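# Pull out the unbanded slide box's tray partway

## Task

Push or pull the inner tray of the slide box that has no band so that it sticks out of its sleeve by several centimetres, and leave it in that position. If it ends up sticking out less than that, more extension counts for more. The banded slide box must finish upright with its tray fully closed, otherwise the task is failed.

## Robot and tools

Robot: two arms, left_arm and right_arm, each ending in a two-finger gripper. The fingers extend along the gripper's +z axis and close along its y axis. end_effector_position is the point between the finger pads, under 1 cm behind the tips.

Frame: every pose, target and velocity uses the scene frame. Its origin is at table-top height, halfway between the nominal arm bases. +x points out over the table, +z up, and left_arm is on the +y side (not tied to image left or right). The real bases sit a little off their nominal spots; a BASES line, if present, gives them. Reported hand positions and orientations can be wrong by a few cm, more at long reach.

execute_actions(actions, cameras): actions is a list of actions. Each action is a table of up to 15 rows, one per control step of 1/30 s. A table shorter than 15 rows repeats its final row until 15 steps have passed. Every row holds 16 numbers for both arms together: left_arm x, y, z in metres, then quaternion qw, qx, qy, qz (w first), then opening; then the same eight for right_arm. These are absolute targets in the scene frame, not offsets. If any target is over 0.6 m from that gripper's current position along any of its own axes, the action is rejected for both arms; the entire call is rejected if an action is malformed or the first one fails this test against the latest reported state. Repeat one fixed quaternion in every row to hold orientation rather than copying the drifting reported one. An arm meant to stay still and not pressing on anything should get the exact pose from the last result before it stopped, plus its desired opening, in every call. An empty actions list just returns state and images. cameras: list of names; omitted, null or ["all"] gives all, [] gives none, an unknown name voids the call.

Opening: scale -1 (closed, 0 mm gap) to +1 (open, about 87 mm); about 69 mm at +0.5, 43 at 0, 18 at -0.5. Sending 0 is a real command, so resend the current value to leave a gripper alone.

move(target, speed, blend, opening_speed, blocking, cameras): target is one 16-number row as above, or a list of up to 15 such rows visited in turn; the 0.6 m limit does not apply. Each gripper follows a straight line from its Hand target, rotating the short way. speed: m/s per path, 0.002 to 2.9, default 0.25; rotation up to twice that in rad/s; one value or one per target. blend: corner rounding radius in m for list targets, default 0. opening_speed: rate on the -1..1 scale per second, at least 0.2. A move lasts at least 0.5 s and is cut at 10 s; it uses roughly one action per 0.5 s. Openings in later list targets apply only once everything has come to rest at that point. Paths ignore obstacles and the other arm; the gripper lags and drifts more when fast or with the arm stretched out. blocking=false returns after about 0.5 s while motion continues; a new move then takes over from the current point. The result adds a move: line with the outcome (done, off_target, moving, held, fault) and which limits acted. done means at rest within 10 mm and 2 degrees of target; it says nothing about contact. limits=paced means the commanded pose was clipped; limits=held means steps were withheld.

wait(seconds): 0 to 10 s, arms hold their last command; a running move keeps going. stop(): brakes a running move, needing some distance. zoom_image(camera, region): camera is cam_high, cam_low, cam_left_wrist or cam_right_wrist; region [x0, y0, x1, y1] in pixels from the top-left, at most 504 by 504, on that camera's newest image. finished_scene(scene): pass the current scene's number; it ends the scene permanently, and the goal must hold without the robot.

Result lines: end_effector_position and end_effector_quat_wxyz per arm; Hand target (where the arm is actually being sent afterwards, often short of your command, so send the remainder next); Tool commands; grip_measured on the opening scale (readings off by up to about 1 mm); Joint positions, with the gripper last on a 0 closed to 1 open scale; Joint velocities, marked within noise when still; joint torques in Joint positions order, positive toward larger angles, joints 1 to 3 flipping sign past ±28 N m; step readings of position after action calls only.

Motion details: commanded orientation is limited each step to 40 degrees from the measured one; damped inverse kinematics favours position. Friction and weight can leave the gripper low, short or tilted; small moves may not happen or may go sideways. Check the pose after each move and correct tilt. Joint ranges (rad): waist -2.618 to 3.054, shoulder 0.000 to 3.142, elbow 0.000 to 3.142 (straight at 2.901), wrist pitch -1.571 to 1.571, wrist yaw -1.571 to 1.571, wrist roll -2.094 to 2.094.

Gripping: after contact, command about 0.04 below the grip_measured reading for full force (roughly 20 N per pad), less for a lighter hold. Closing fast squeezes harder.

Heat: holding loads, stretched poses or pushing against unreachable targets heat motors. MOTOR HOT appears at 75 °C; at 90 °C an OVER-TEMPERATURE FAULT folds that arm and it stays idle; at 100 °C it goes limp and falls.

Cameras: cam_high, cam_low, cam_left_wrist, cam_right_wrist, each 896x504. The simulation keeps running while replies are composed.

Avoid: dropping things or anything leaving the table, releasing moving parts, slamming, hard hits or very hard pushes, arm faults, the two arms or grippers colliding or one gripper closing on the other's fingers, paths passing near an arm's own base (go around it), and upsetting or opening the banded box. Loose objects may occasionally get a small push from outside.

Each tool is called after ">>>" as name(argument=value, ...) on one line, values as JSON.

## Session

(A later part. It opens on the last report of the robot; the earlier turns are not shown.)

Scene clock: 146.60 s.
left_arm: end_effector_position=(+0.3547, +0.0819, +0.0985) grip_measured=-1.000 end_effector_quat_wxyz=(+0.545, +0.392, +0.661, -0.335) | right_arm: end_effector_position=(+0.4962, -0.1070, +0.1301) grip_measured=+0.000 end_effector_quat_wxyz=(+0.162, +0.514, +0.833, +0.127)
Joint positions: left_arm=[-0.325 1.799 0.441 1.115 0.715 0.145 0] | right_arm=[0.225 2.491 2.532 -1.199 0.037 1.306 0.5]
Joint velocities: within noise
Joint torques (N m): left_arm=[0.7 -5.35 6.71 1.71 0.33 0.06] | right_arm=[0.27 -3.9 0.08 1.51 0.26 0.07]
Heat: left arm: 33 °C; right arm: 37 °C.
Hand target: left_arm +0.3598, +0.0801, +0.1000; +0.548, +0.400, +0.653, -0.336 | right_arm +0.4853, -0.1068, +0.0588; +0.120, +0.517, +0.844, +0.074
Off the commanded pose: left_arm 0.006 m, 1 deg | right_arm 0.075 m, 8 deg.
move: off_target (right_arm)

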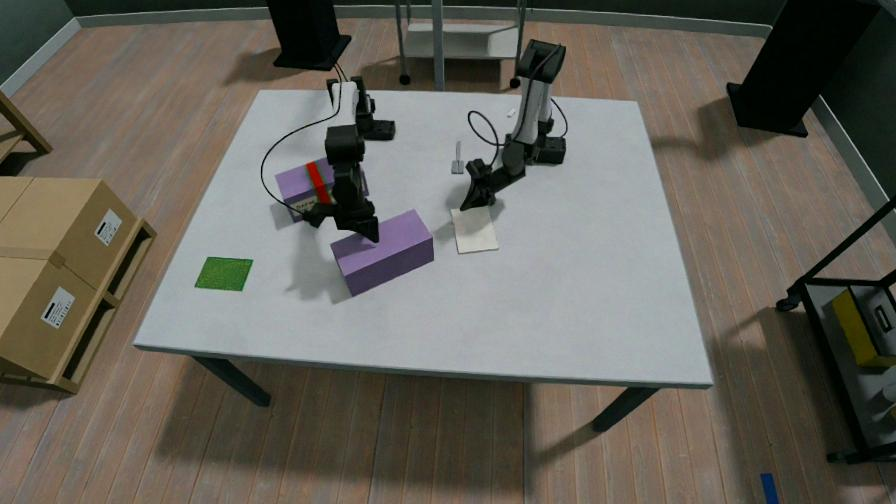

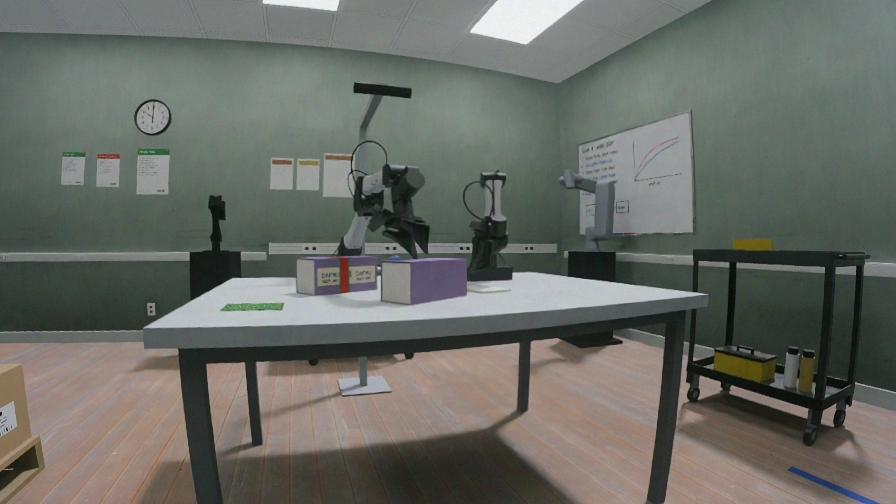

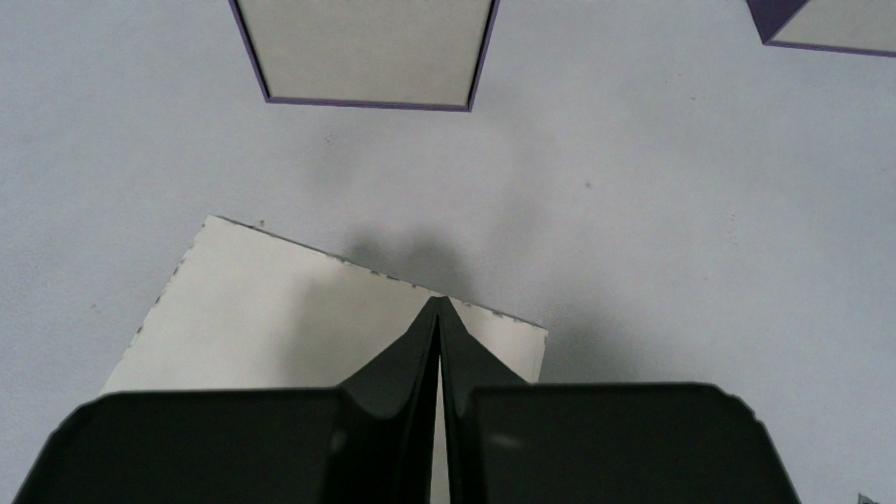

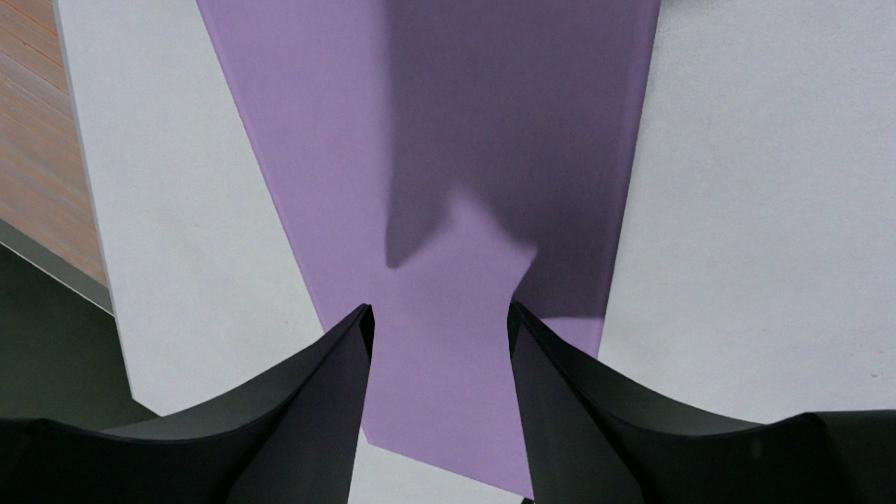

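>>> move(target=[0.408, 0.05, 0.085, 0.548, 0.400, 0.653, -0.336, -1, 0.492, -0.105, 0.05, 0.12, 0.517, 0.843, 0.075, 0], speed=0.12)

>>> zoom_image(camera="cam_low", region=[340, 200, 520, 320])

Scene clock: 159.93 s.
left_arm: end_effector_position=(+0.4046, +0.0547, +0.0873) grip_measured=-1.000 end_effector_quat_wxyz=(+0.549, +0.397, +0.654, -0.335) | right_arm: end_effector_position=(+0.4964, -0.1070, +0.1303) grip_measured=+0.000 end_effector_quat_wxyz=(+0.165, +0.513, +0.832, +0.131)
Joint positions: left_arm=[-0.348 1.999 0.667 1.105 0.701 0.146 0] | right_arm=[0.225 2.468 2.486 -1.165 0.037 1.306 0.5]
Joint velocities: within noise
Joint torques (N m): left_arm=[-0.77 -7.2 6.91 1.65 0.15 -0.02] | right_arm=[0.27 -3.08 0.31 1.51 0.26 0.06]
Heat: left arm: 33 °C; right arm: 37 °C.
Hand target: left_arm +0.4079, +0.0501, +0.0851; +0.548, +0.400, +0.653, -0.336 | right_arm +0.4845, -0.1071, +0.0544; +0.120, +0.517, +0.844, +0.074
Off the commanded pose: left_arm 0.006 m, 0 deg | right_arm 0.080 m, 8 deg.
move: off_target (right_arm)

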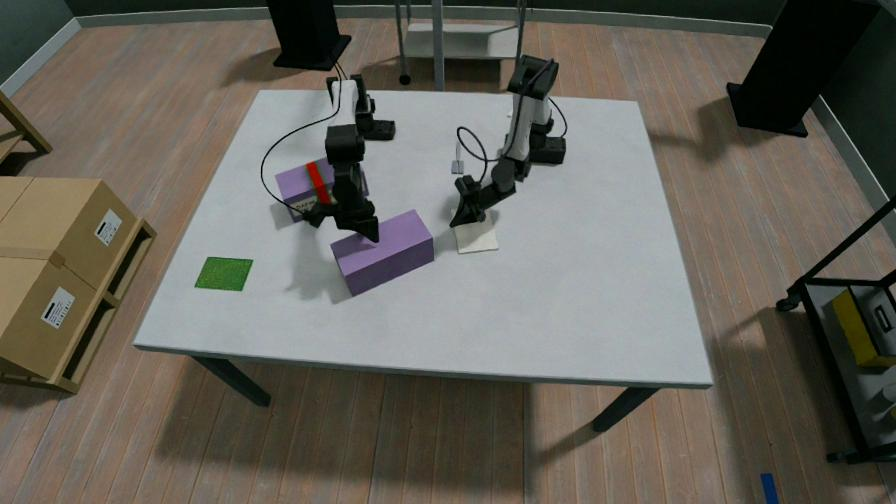

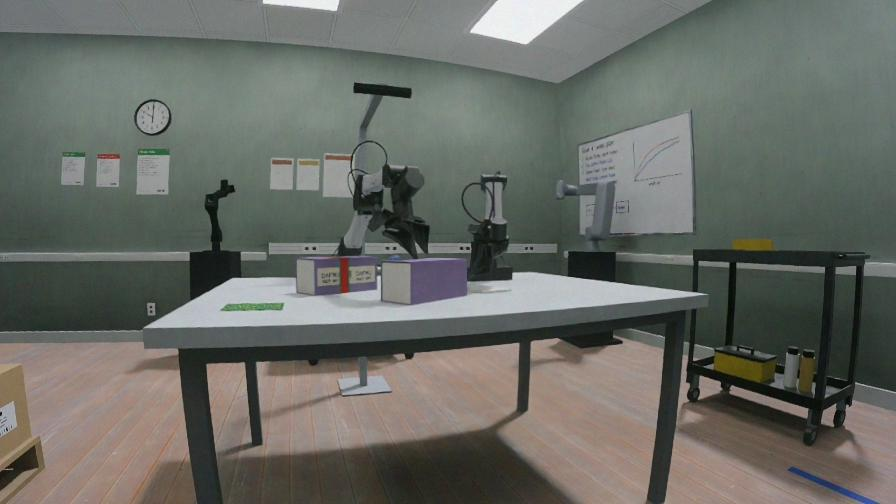

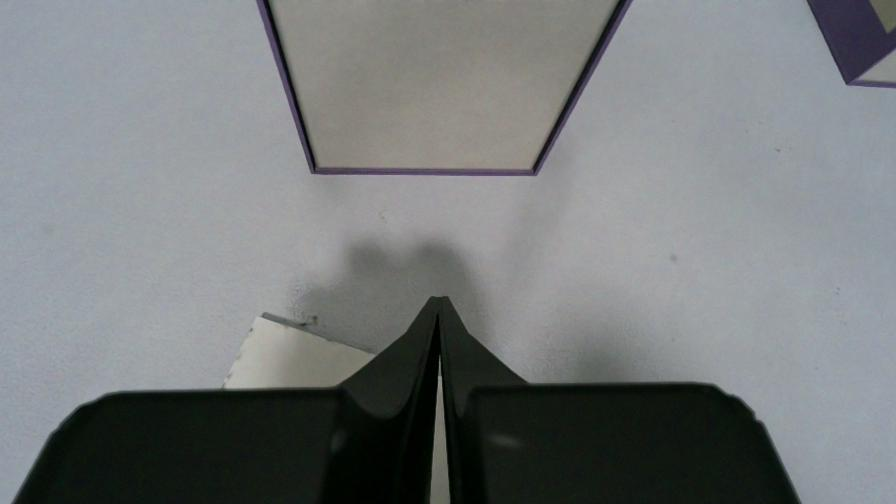

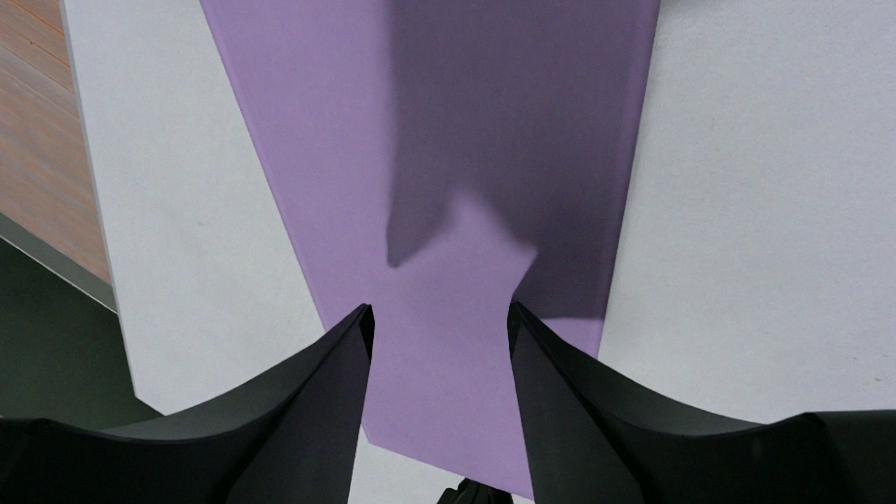

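Scaled by 2.800 from the camera's 896x504 image, which has a finer 1280x720 frame.

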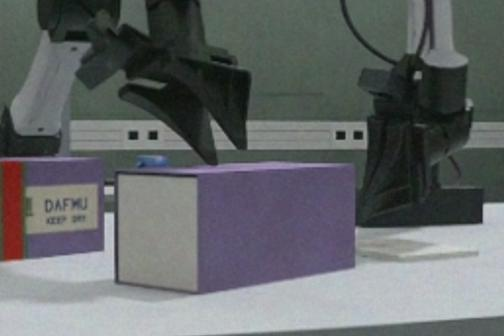

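>>> move(target=[[0.439, -0.001, 0.080, 0.571, 0.388, 0.634, -0.349, -1, 0.492, -0.105, 0.04, 0.12, 0.517, 0.843, 0.075, 0],[0.468, -0.058, 0.080, 0.571, 0.388, 0.634, -0.349, -1, 0.492, -0.105, 0.04, 0.12, 0.517, 0.843, 0.075, 0]], speed=0.04)

>>> zoom_image(camera="cam_low", region=[340, 200, 520, 320])

>>> zoom_image(camera="cam_high", region=[300, 140, 520, 320])

Scene clock: 175.00 s.
left_arm: end_effector_position=(+0.4643, -0.0402, +0.0729) grip_measured=-1.000 end_effector_quat_wxyz=(+0.558, +0.381, +0.652, -0.344) | right_arm: end_effector_position=(+0.5415, -0.1120, +0.1335) grip_measured=+0.000 end_effector_quat_wxyz=(+0.232, +0.520, +0.806, +0.164)
Joint positions: left_arm=[-0.508 2.289 1.089 1.034 0.536 0.061 0] | right_arm=[0.215 2.518 2.529 -1.011 0.086 1.319 0.5]
Joint velocities: within noise
Joint torques (N m): left_arm=[-2.36 -9.68 9.78 1.98 0.07 -0.02] | right_arm=[0.91 -4.15 2.02 -0.18 -0.2 -0.06]
Heat: left arm: 33 °C; right arm: 36 °C.
Hand target: left_arm +0.4667, -0.0572, +0.0806; +0.571, +0.388, +0.634, -0.349 | right_arm +0.4927, -0.1063, +0.0506; +0.124, +0.519, +0.842, +0.078
Off the commanded pose: left_arm 0.020 m, 3 deg | right_arm 0.106 m, 17 deg.
move: off_target (left_arm, right_arm)

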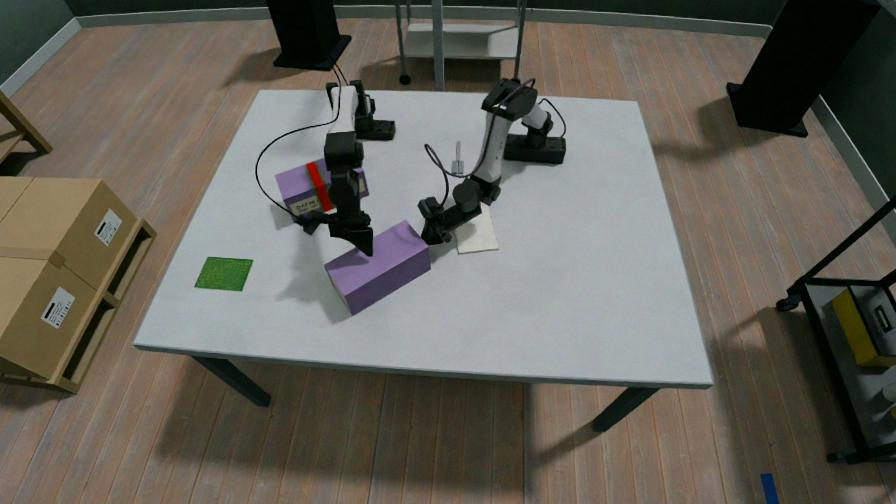

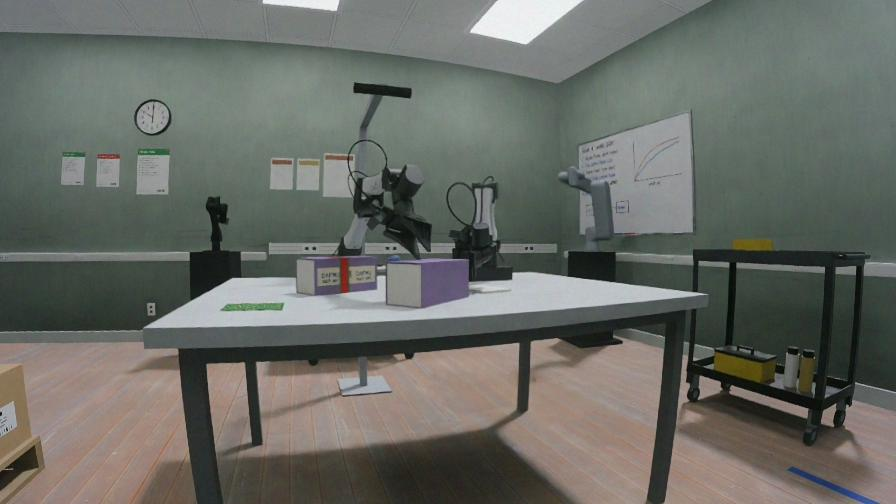

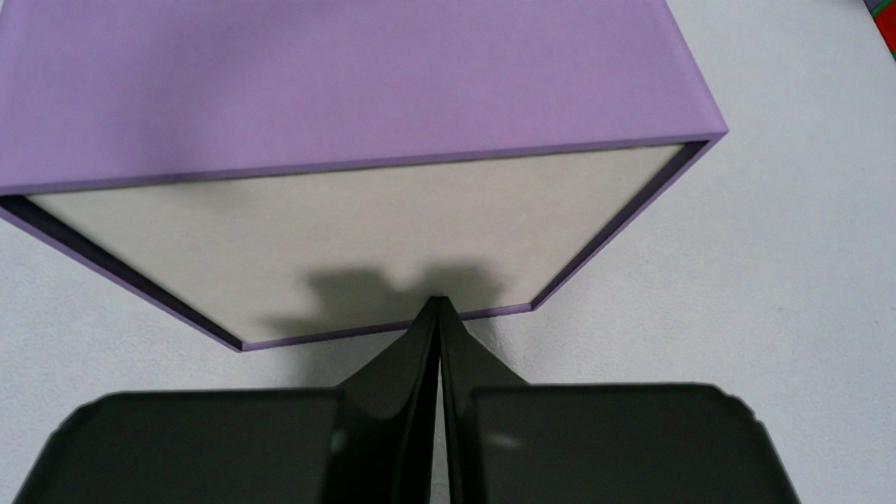

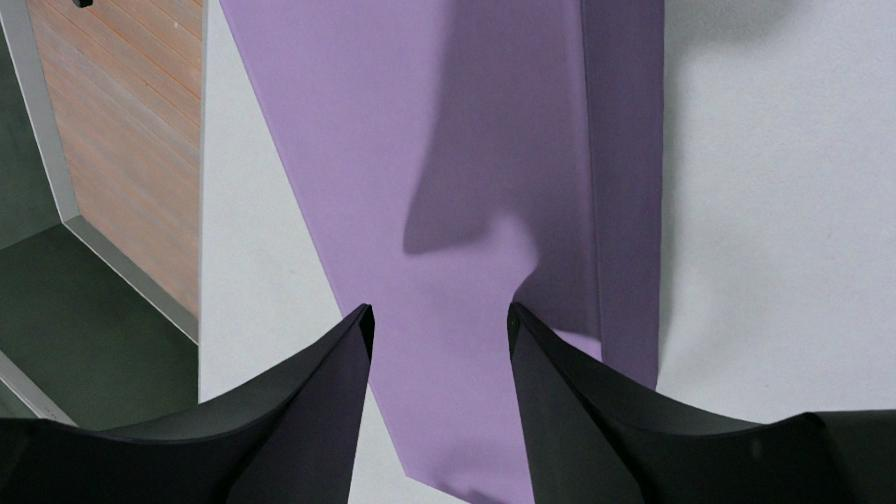

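Scaled by 2.800 from the camera's 896x504 image, which has a finer 1280x720 frame.

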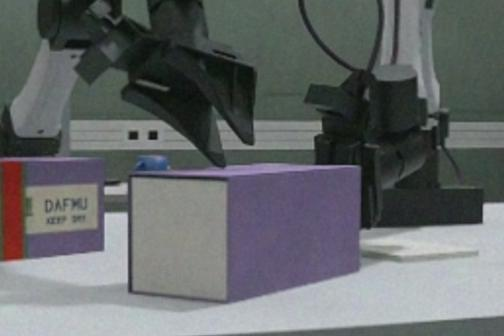

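Scaled by 2.291 from the camera's 896x504 image, which has a finer 1280x720 frame.

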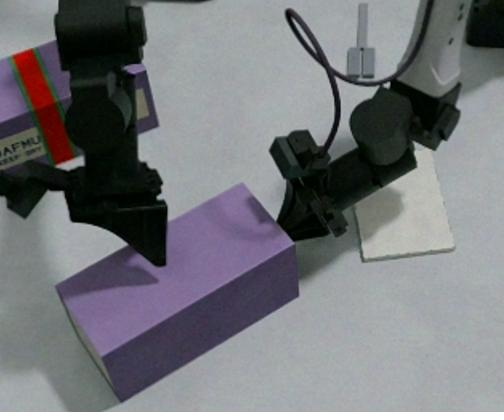

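>>> move(target=[[0.40, 0.06, 0.09, 0.571, 0.388, 0.634, -0.349, -1, 0.52, -0.108, 0.06, 0.15, 0.517, 0.838, 0.09, 0],[0.31, 0.12, 0.10, 0.571, 0.388, 0.634, -0.349, -1, 0.41, -0.075, 0.055, 0.12, 0.517, 0.843, 0.075, 0]], speed=0.1)

>>> zoom_image(camera="cam_high", region=[280, 140, 500, 320])

Scene clock: 205.77 s.
left_arm: end_effector_position=(+0.3095, +0.1194, +0.0871) grip_measured=-1.000 end_effector_quat_wxyz=(+0.552, +0.377, +0.655, -0.353) | right_arm: end_effector_position=(+0.4760, -0.0703, +0.1332) grip_measured=-0.001 end_effector_quat_wxyz=(+0.221, +0.525, +0.802, +0.182)
Joint positions: left_arm=[-0.216 1.808 0.206 1.39 0.832 0.111 0] | right_arm=[0.317 2.181 1.933 -0.751 0.105 1.43 0.5]
Joint velocities: within noise
Joint torques (N m): left_arm=[0.76 -8.08 2.48 1.94 0.29 0.08] | right_arm=[1.01 -6.06 0.47 -0.59 -0.11 -0.25]
Heat: left arm: 33 °C; right arm: 36 °C.
Hand target: left_arm +0.3100, +0.1198, +0.0995; +0.571, +0.388, +0.634, -0.349 | right_arm +0.4140, -0.0757, +0.0658; +0.122, +0.518, +0.843, +0.077
Off the commanded pose: left_arm 0.013 m, 4 deg | right_arm 0.102 m, 18 deg.
move: off_target (left_arm, right_arm)

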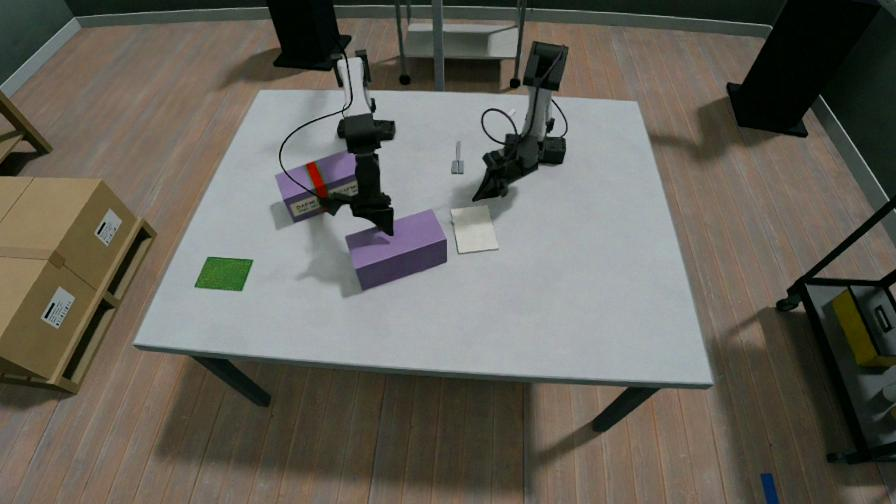

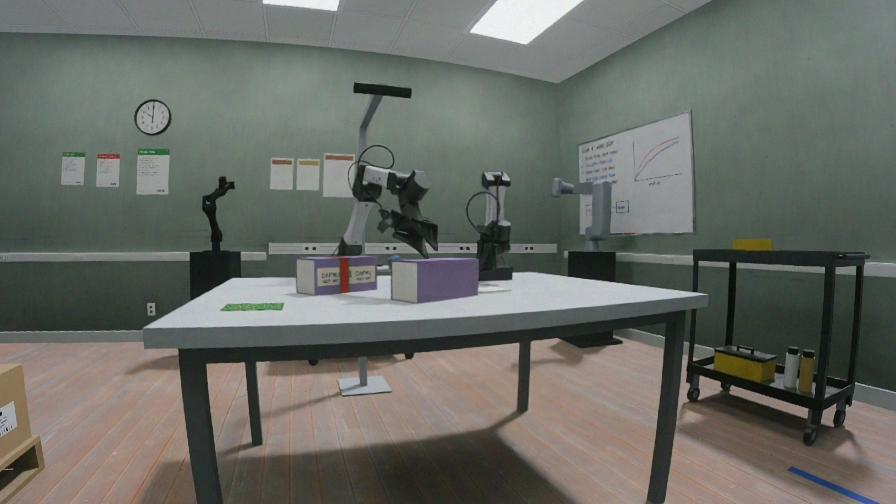

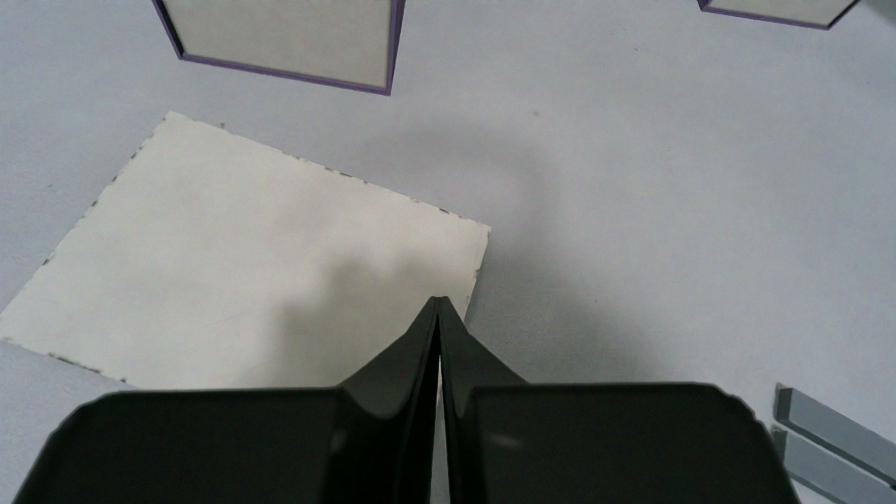

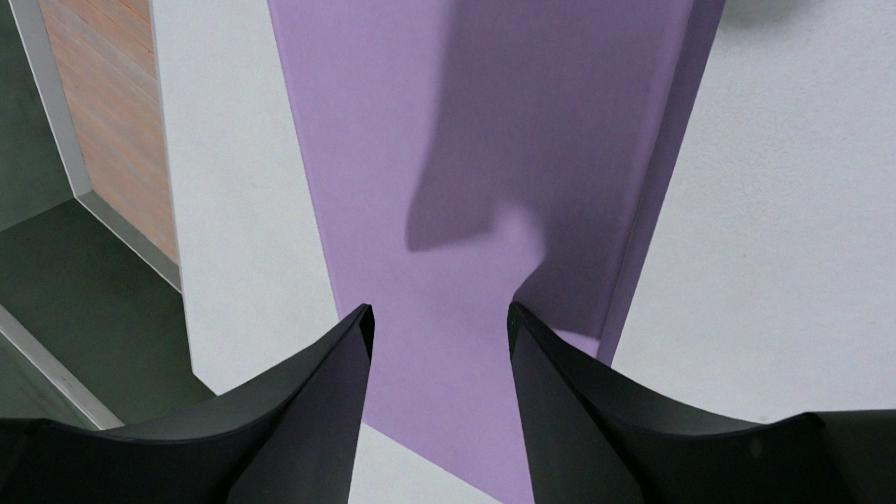

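Scaled by 2.291 from the camera's 896x504 image, which has a finer 1280x720 frame.

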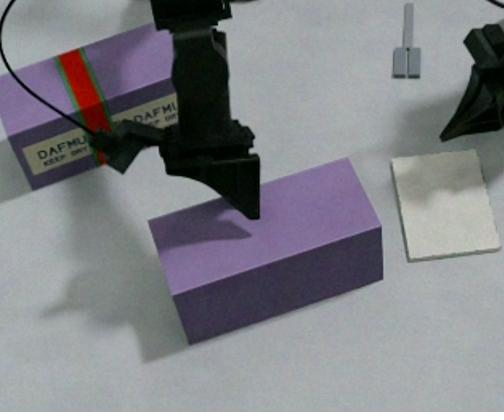

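>>> move(target=[[0.31, 0.12, 0.105, 0.56, 0.40, 0.62, -0.36, -1, 0.472, -0.074, 0.150, 0.16, 0.538, 0.825, 0.1, 0],[0.31, 0.12, 0.105, 0.56, 0.40, 0.62, -0.36, -1, 0.470, -0.074, 0.04, 0.088, 0.542, 0.834, 0.057, 0]], speed=0.1)

>>> zoom_image(camera="cam_high", region=[280, 140, 500, 320])

Scene clock: 224.03 s.
left_arm: end_effector_position=(+0.3039, +0.1207, +0.0927) grip_measured=-1.000 end_effector_quat_wxyz=(+0.548, +0.391, +0.642, -0.366) | right_arm: end_effector_position=(+0.4736, -0.0725, +0.1269) grip_measured=+0.000 end_effector_quat_wxyz=(+0.129, +0.541, +0.822, +0.122)
Joint positions: left_arm=[-0.19 1.776 0.206 1.357 0.904 0.127 0] | right_arm=[0.292 2.466 2.483 -1.233 0.035 1.432 0.5]
Joint velocities: within noise
Joint torques (N m): left_arm=[0.83 -8.02 4.77 1.6 0.3 0.05] | right_arm=[-0.16 -2.28 -0.51 1.48 0.26 -0.04]
Heat: left arm: 33 °C; right arm: 36 °C.
Hand target: left_arm +0.3098, +0.1200, +0.1049; +0.564, +0.403, +0.624, -0.362 | right_arm +0.4613, -0.0767, +0.0455; +0.087, +0.541, +0.834, +0.056
Off the commanded pose: left_arm 0.014 m, 3 deg | right_arm 0.087 m, 9 deg.
move: off_target (left_arm, right_arm)

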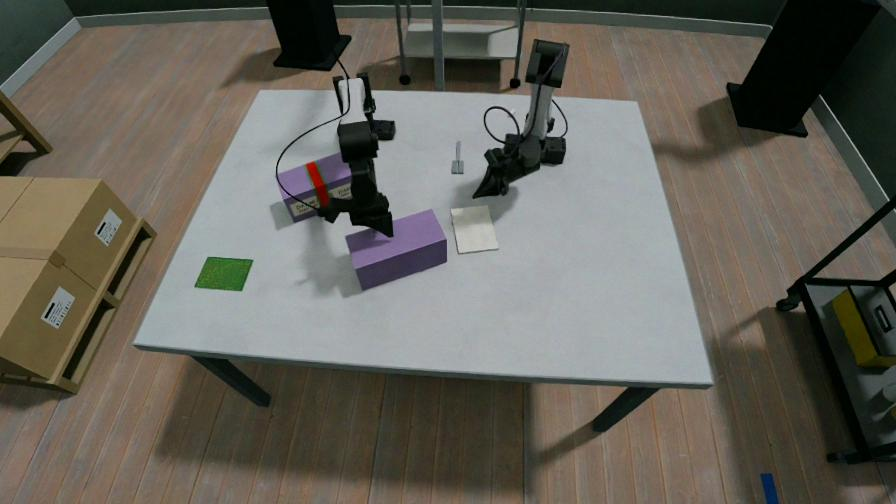

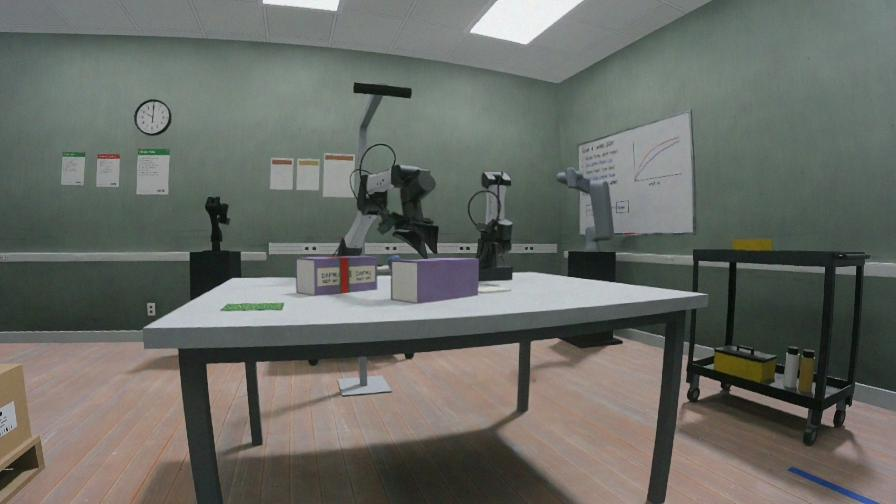

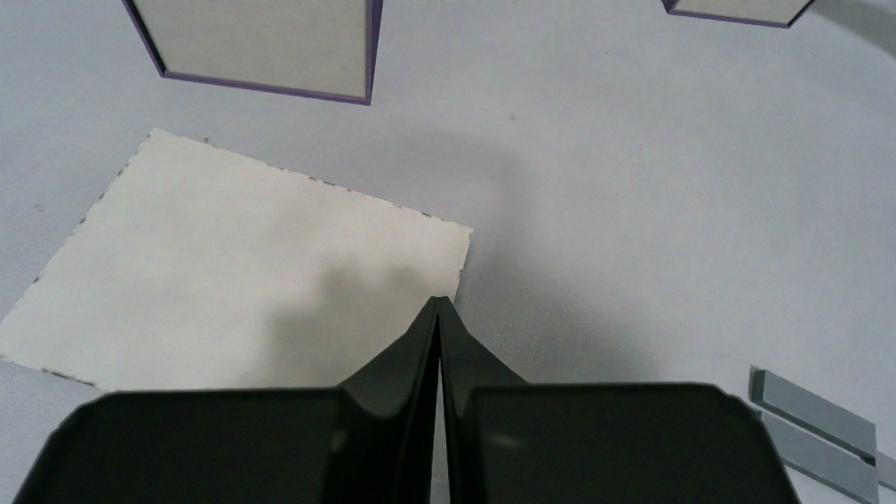

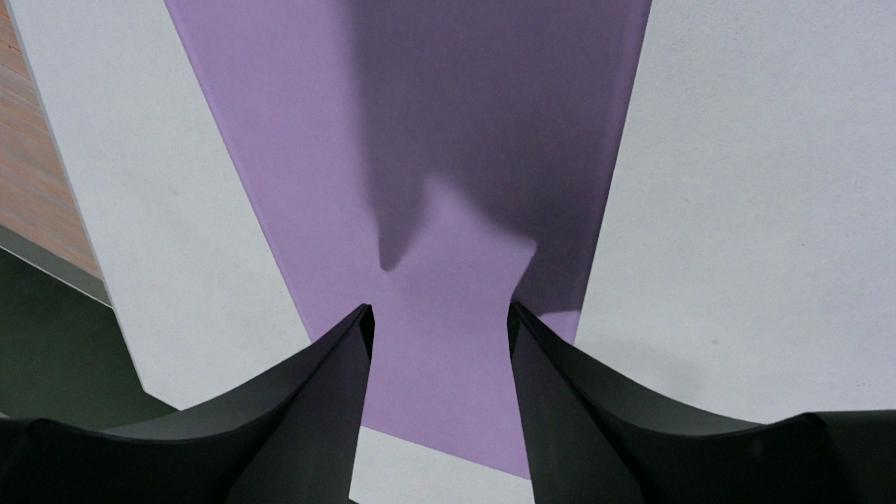

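Scaled by 2.291 from the camera's 896x504 image, which has a finer 1280x720 frame.

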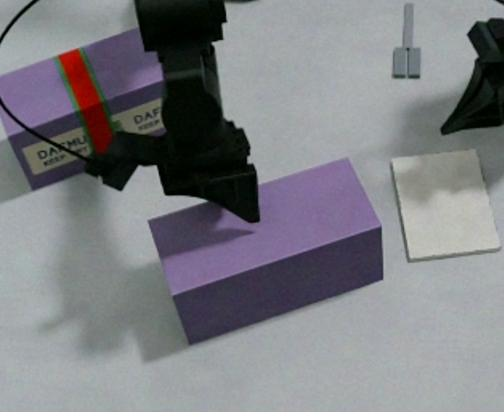

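>>> move(target=[0.41, 0.098, 0.085, 0.548, 0.426, 0.609, -0.384, -1, 0.470, -0.074, 0.04, 0.088, 0.542, 0.834, 0.057, 0], speed=0.15)

>>> zoom_image(camera="cam_low", region=[340, 200, 520, 320])

Scene clock: 244.27 s.
left_arm: end_effector_position=(+0.4065, +0.0976, +0.0869) grip_measured=-1.000 end_effector_quat_wxyz=(+0.548, +0.419, +0.615, -0.383) | right_arm: end_effector_position=(+0.4792, -0.0689, +0.1291) grip_measured=+0.000 end_effector_quat_wxyz=(+0.134, +0.538, +0.821, +0.137)
Joint positions: left_arm=[-0.167 2.06 0.67 1.192 1 0.156 0] | right_arm=[0.291 2.462 2.474 -1.199 0.023 1.431 0.5]
Joint velocities: within noise
Joint torques (N m): left_arm=[0.79 -6.99 6.23 1.54 0.37 0.13] | right_arm=[-0.1 -1.76 0.94 1.09 0.37 -0.05]
Heat: left arm: 33 °C; right arm: 35 °C.
Hand target: left_arm +0.4099, +0.0980, +0.0851; +0.548, +0.426, +0.609, -0.384 | right_arm +0.4621, -0.0764, +0.0462; +0.088, +0.541, +0.835, +0.057
Off the commanded pose: left_arm 0.004 m, 1 deg | right_arm 0.090 m, 11 deg.
move: off_target (right_arm)

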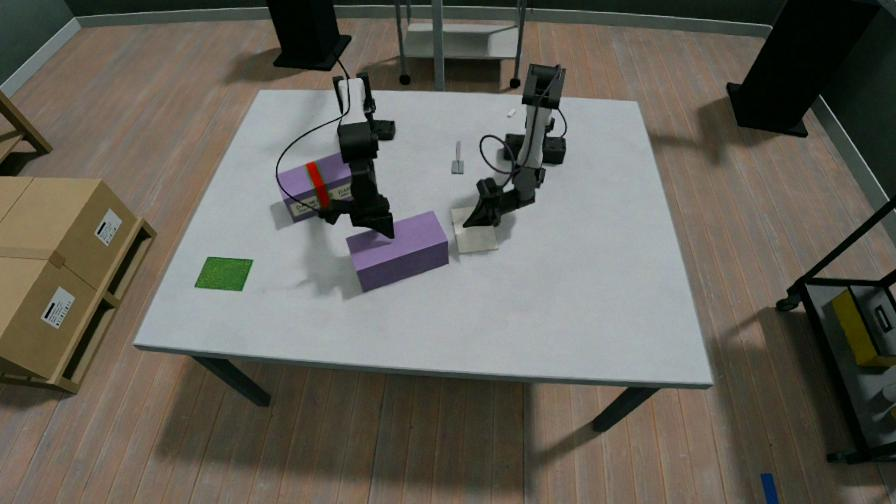

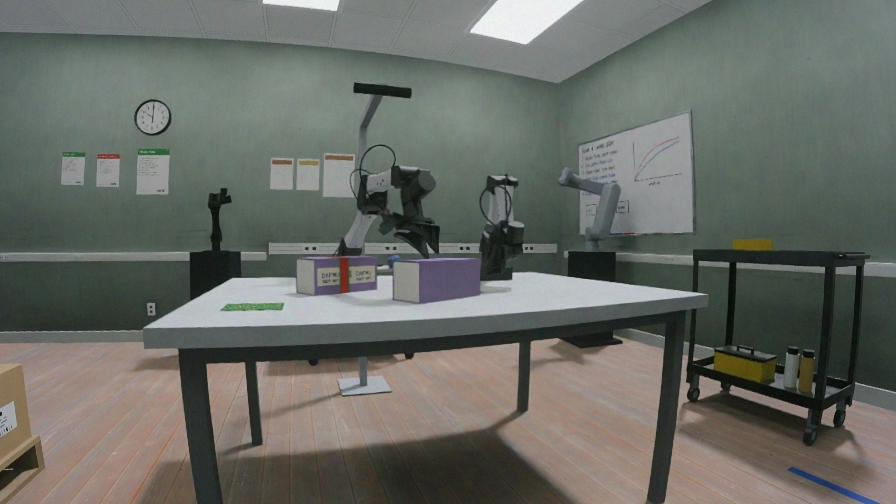

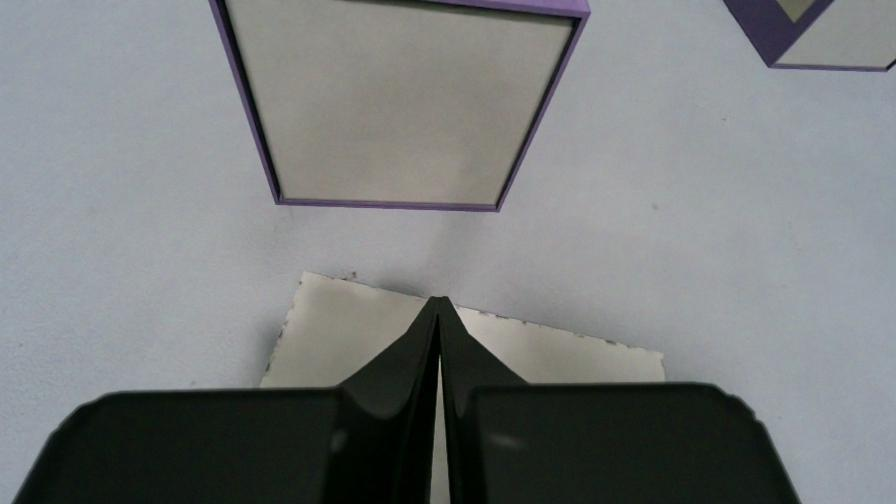

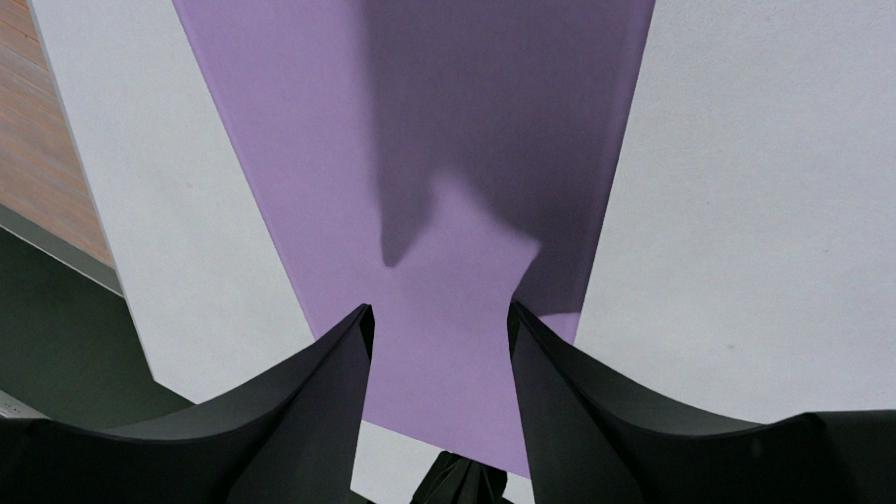

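Scaled by 2.800 from the camera's 896x504 image, which has a finer 1280x720 frame.

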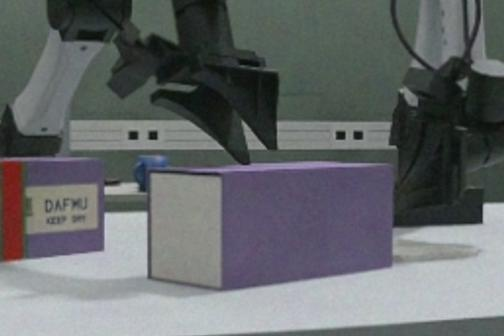

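>>> move(target=[[0.438, 0.073, 0.083, 0.548, 0.426, 0.609, -0.384, -1, 0.470, -0.070, 0.035, 0.088, 0.542, 0.834, 0.057, 0],[0.463, 0.003, 0.083, 0.548, 0.426, 0.609, -0.384, -1, 0.470, -0.068, 0.035, 0.088, 0.542, 0.834, 0.057, 0]], speed=0.05)

>>> zoom_image(camera="cam_high", region=[300, 140, 520, 320])

Scene clock: 259.93 s.
left_arm: end_effector_position=(+0.4691, +0.0263, +0.0846) grip_measured=-1.000 end_effector_quat_wxyz=(+0.554, +0.409, +0.624, -0.368) | right_arm: end_effector_position=(+0.4988, -0.0724, +0.1304) grip_measured=+0.000 end_effector_quat_wxyz=(+0.168, +0.541, +0.811, +0.144)
Joint positions: left_arm=[-0.325 2.227 1.004 1.058 0.803 0.113 0] | right_arm=[0.289 2.493 2.52 -1.158 0.066 1.435 0.5]
Joint velocities: within noise
Joint torques (N m): left_arm=[-4.19 -8.76 8.64 1.7 0.23 -0.03] | right_arm=[0.88 -2.07 0.9 0.51 0.03 0.05]
Heat: left arm: 33 °C; right arm: 35 °C.
Hand target: left_arm +0.4616, +0.0040, +0.0833; +0.548, +0.426, +0.609, -0.384 | right_arm +0.4647, -0.0707, +0.0435; +0.089, +0.542, +0.834, +0.057
Off the commanded pose: left_arm 0.024 m, 3 deg | right_arm 0.100 m, 14 deg.
move: off_target (left_arm, right_arm)

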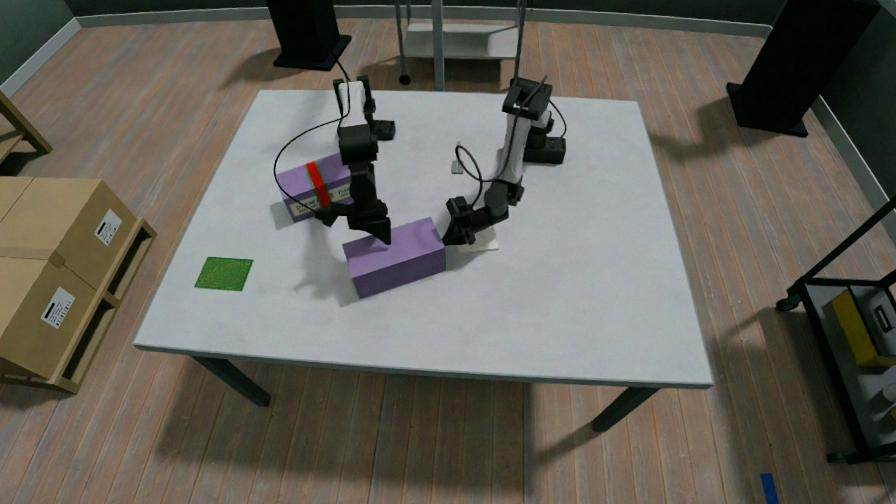

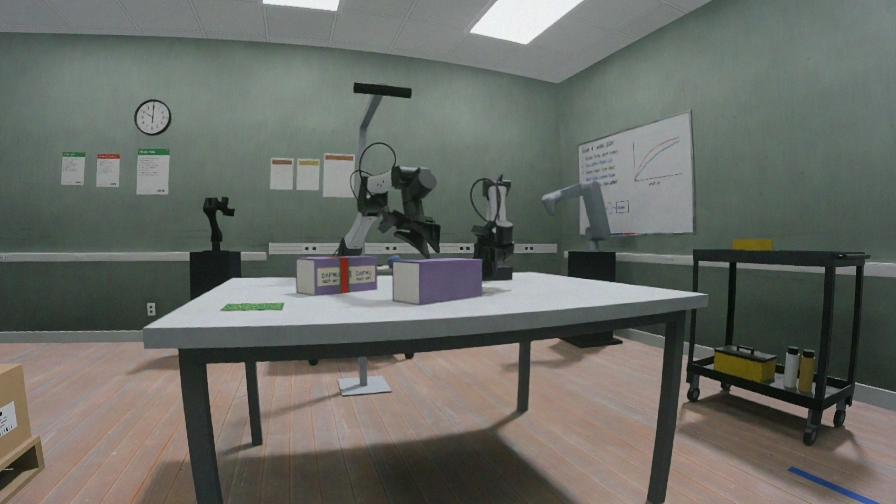

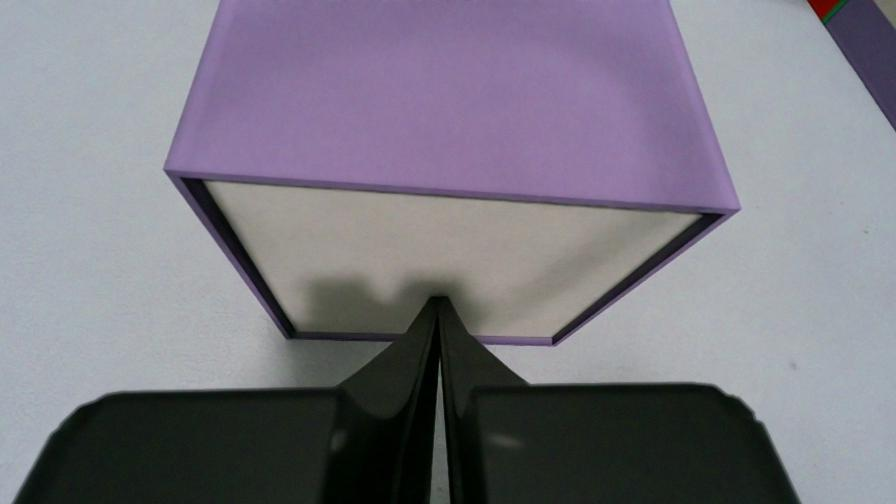

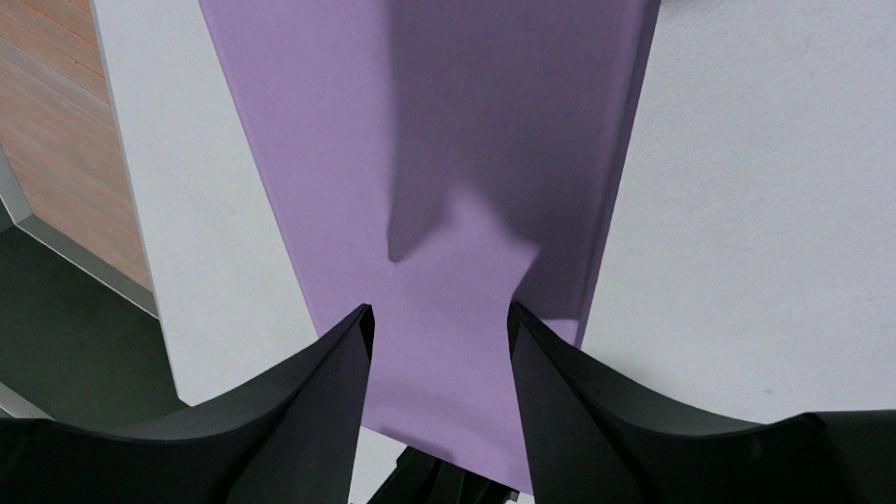

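Scaled by 2.291 from the camera's 896x504 image, which has a finer 1280x720 frame.

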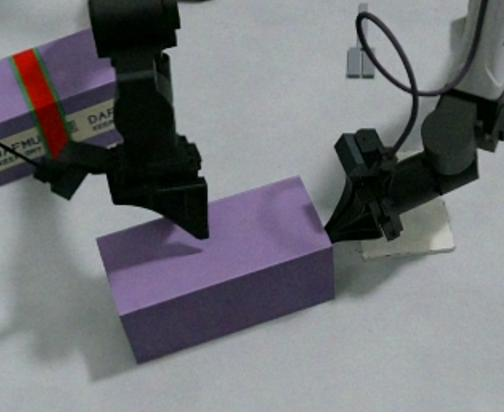

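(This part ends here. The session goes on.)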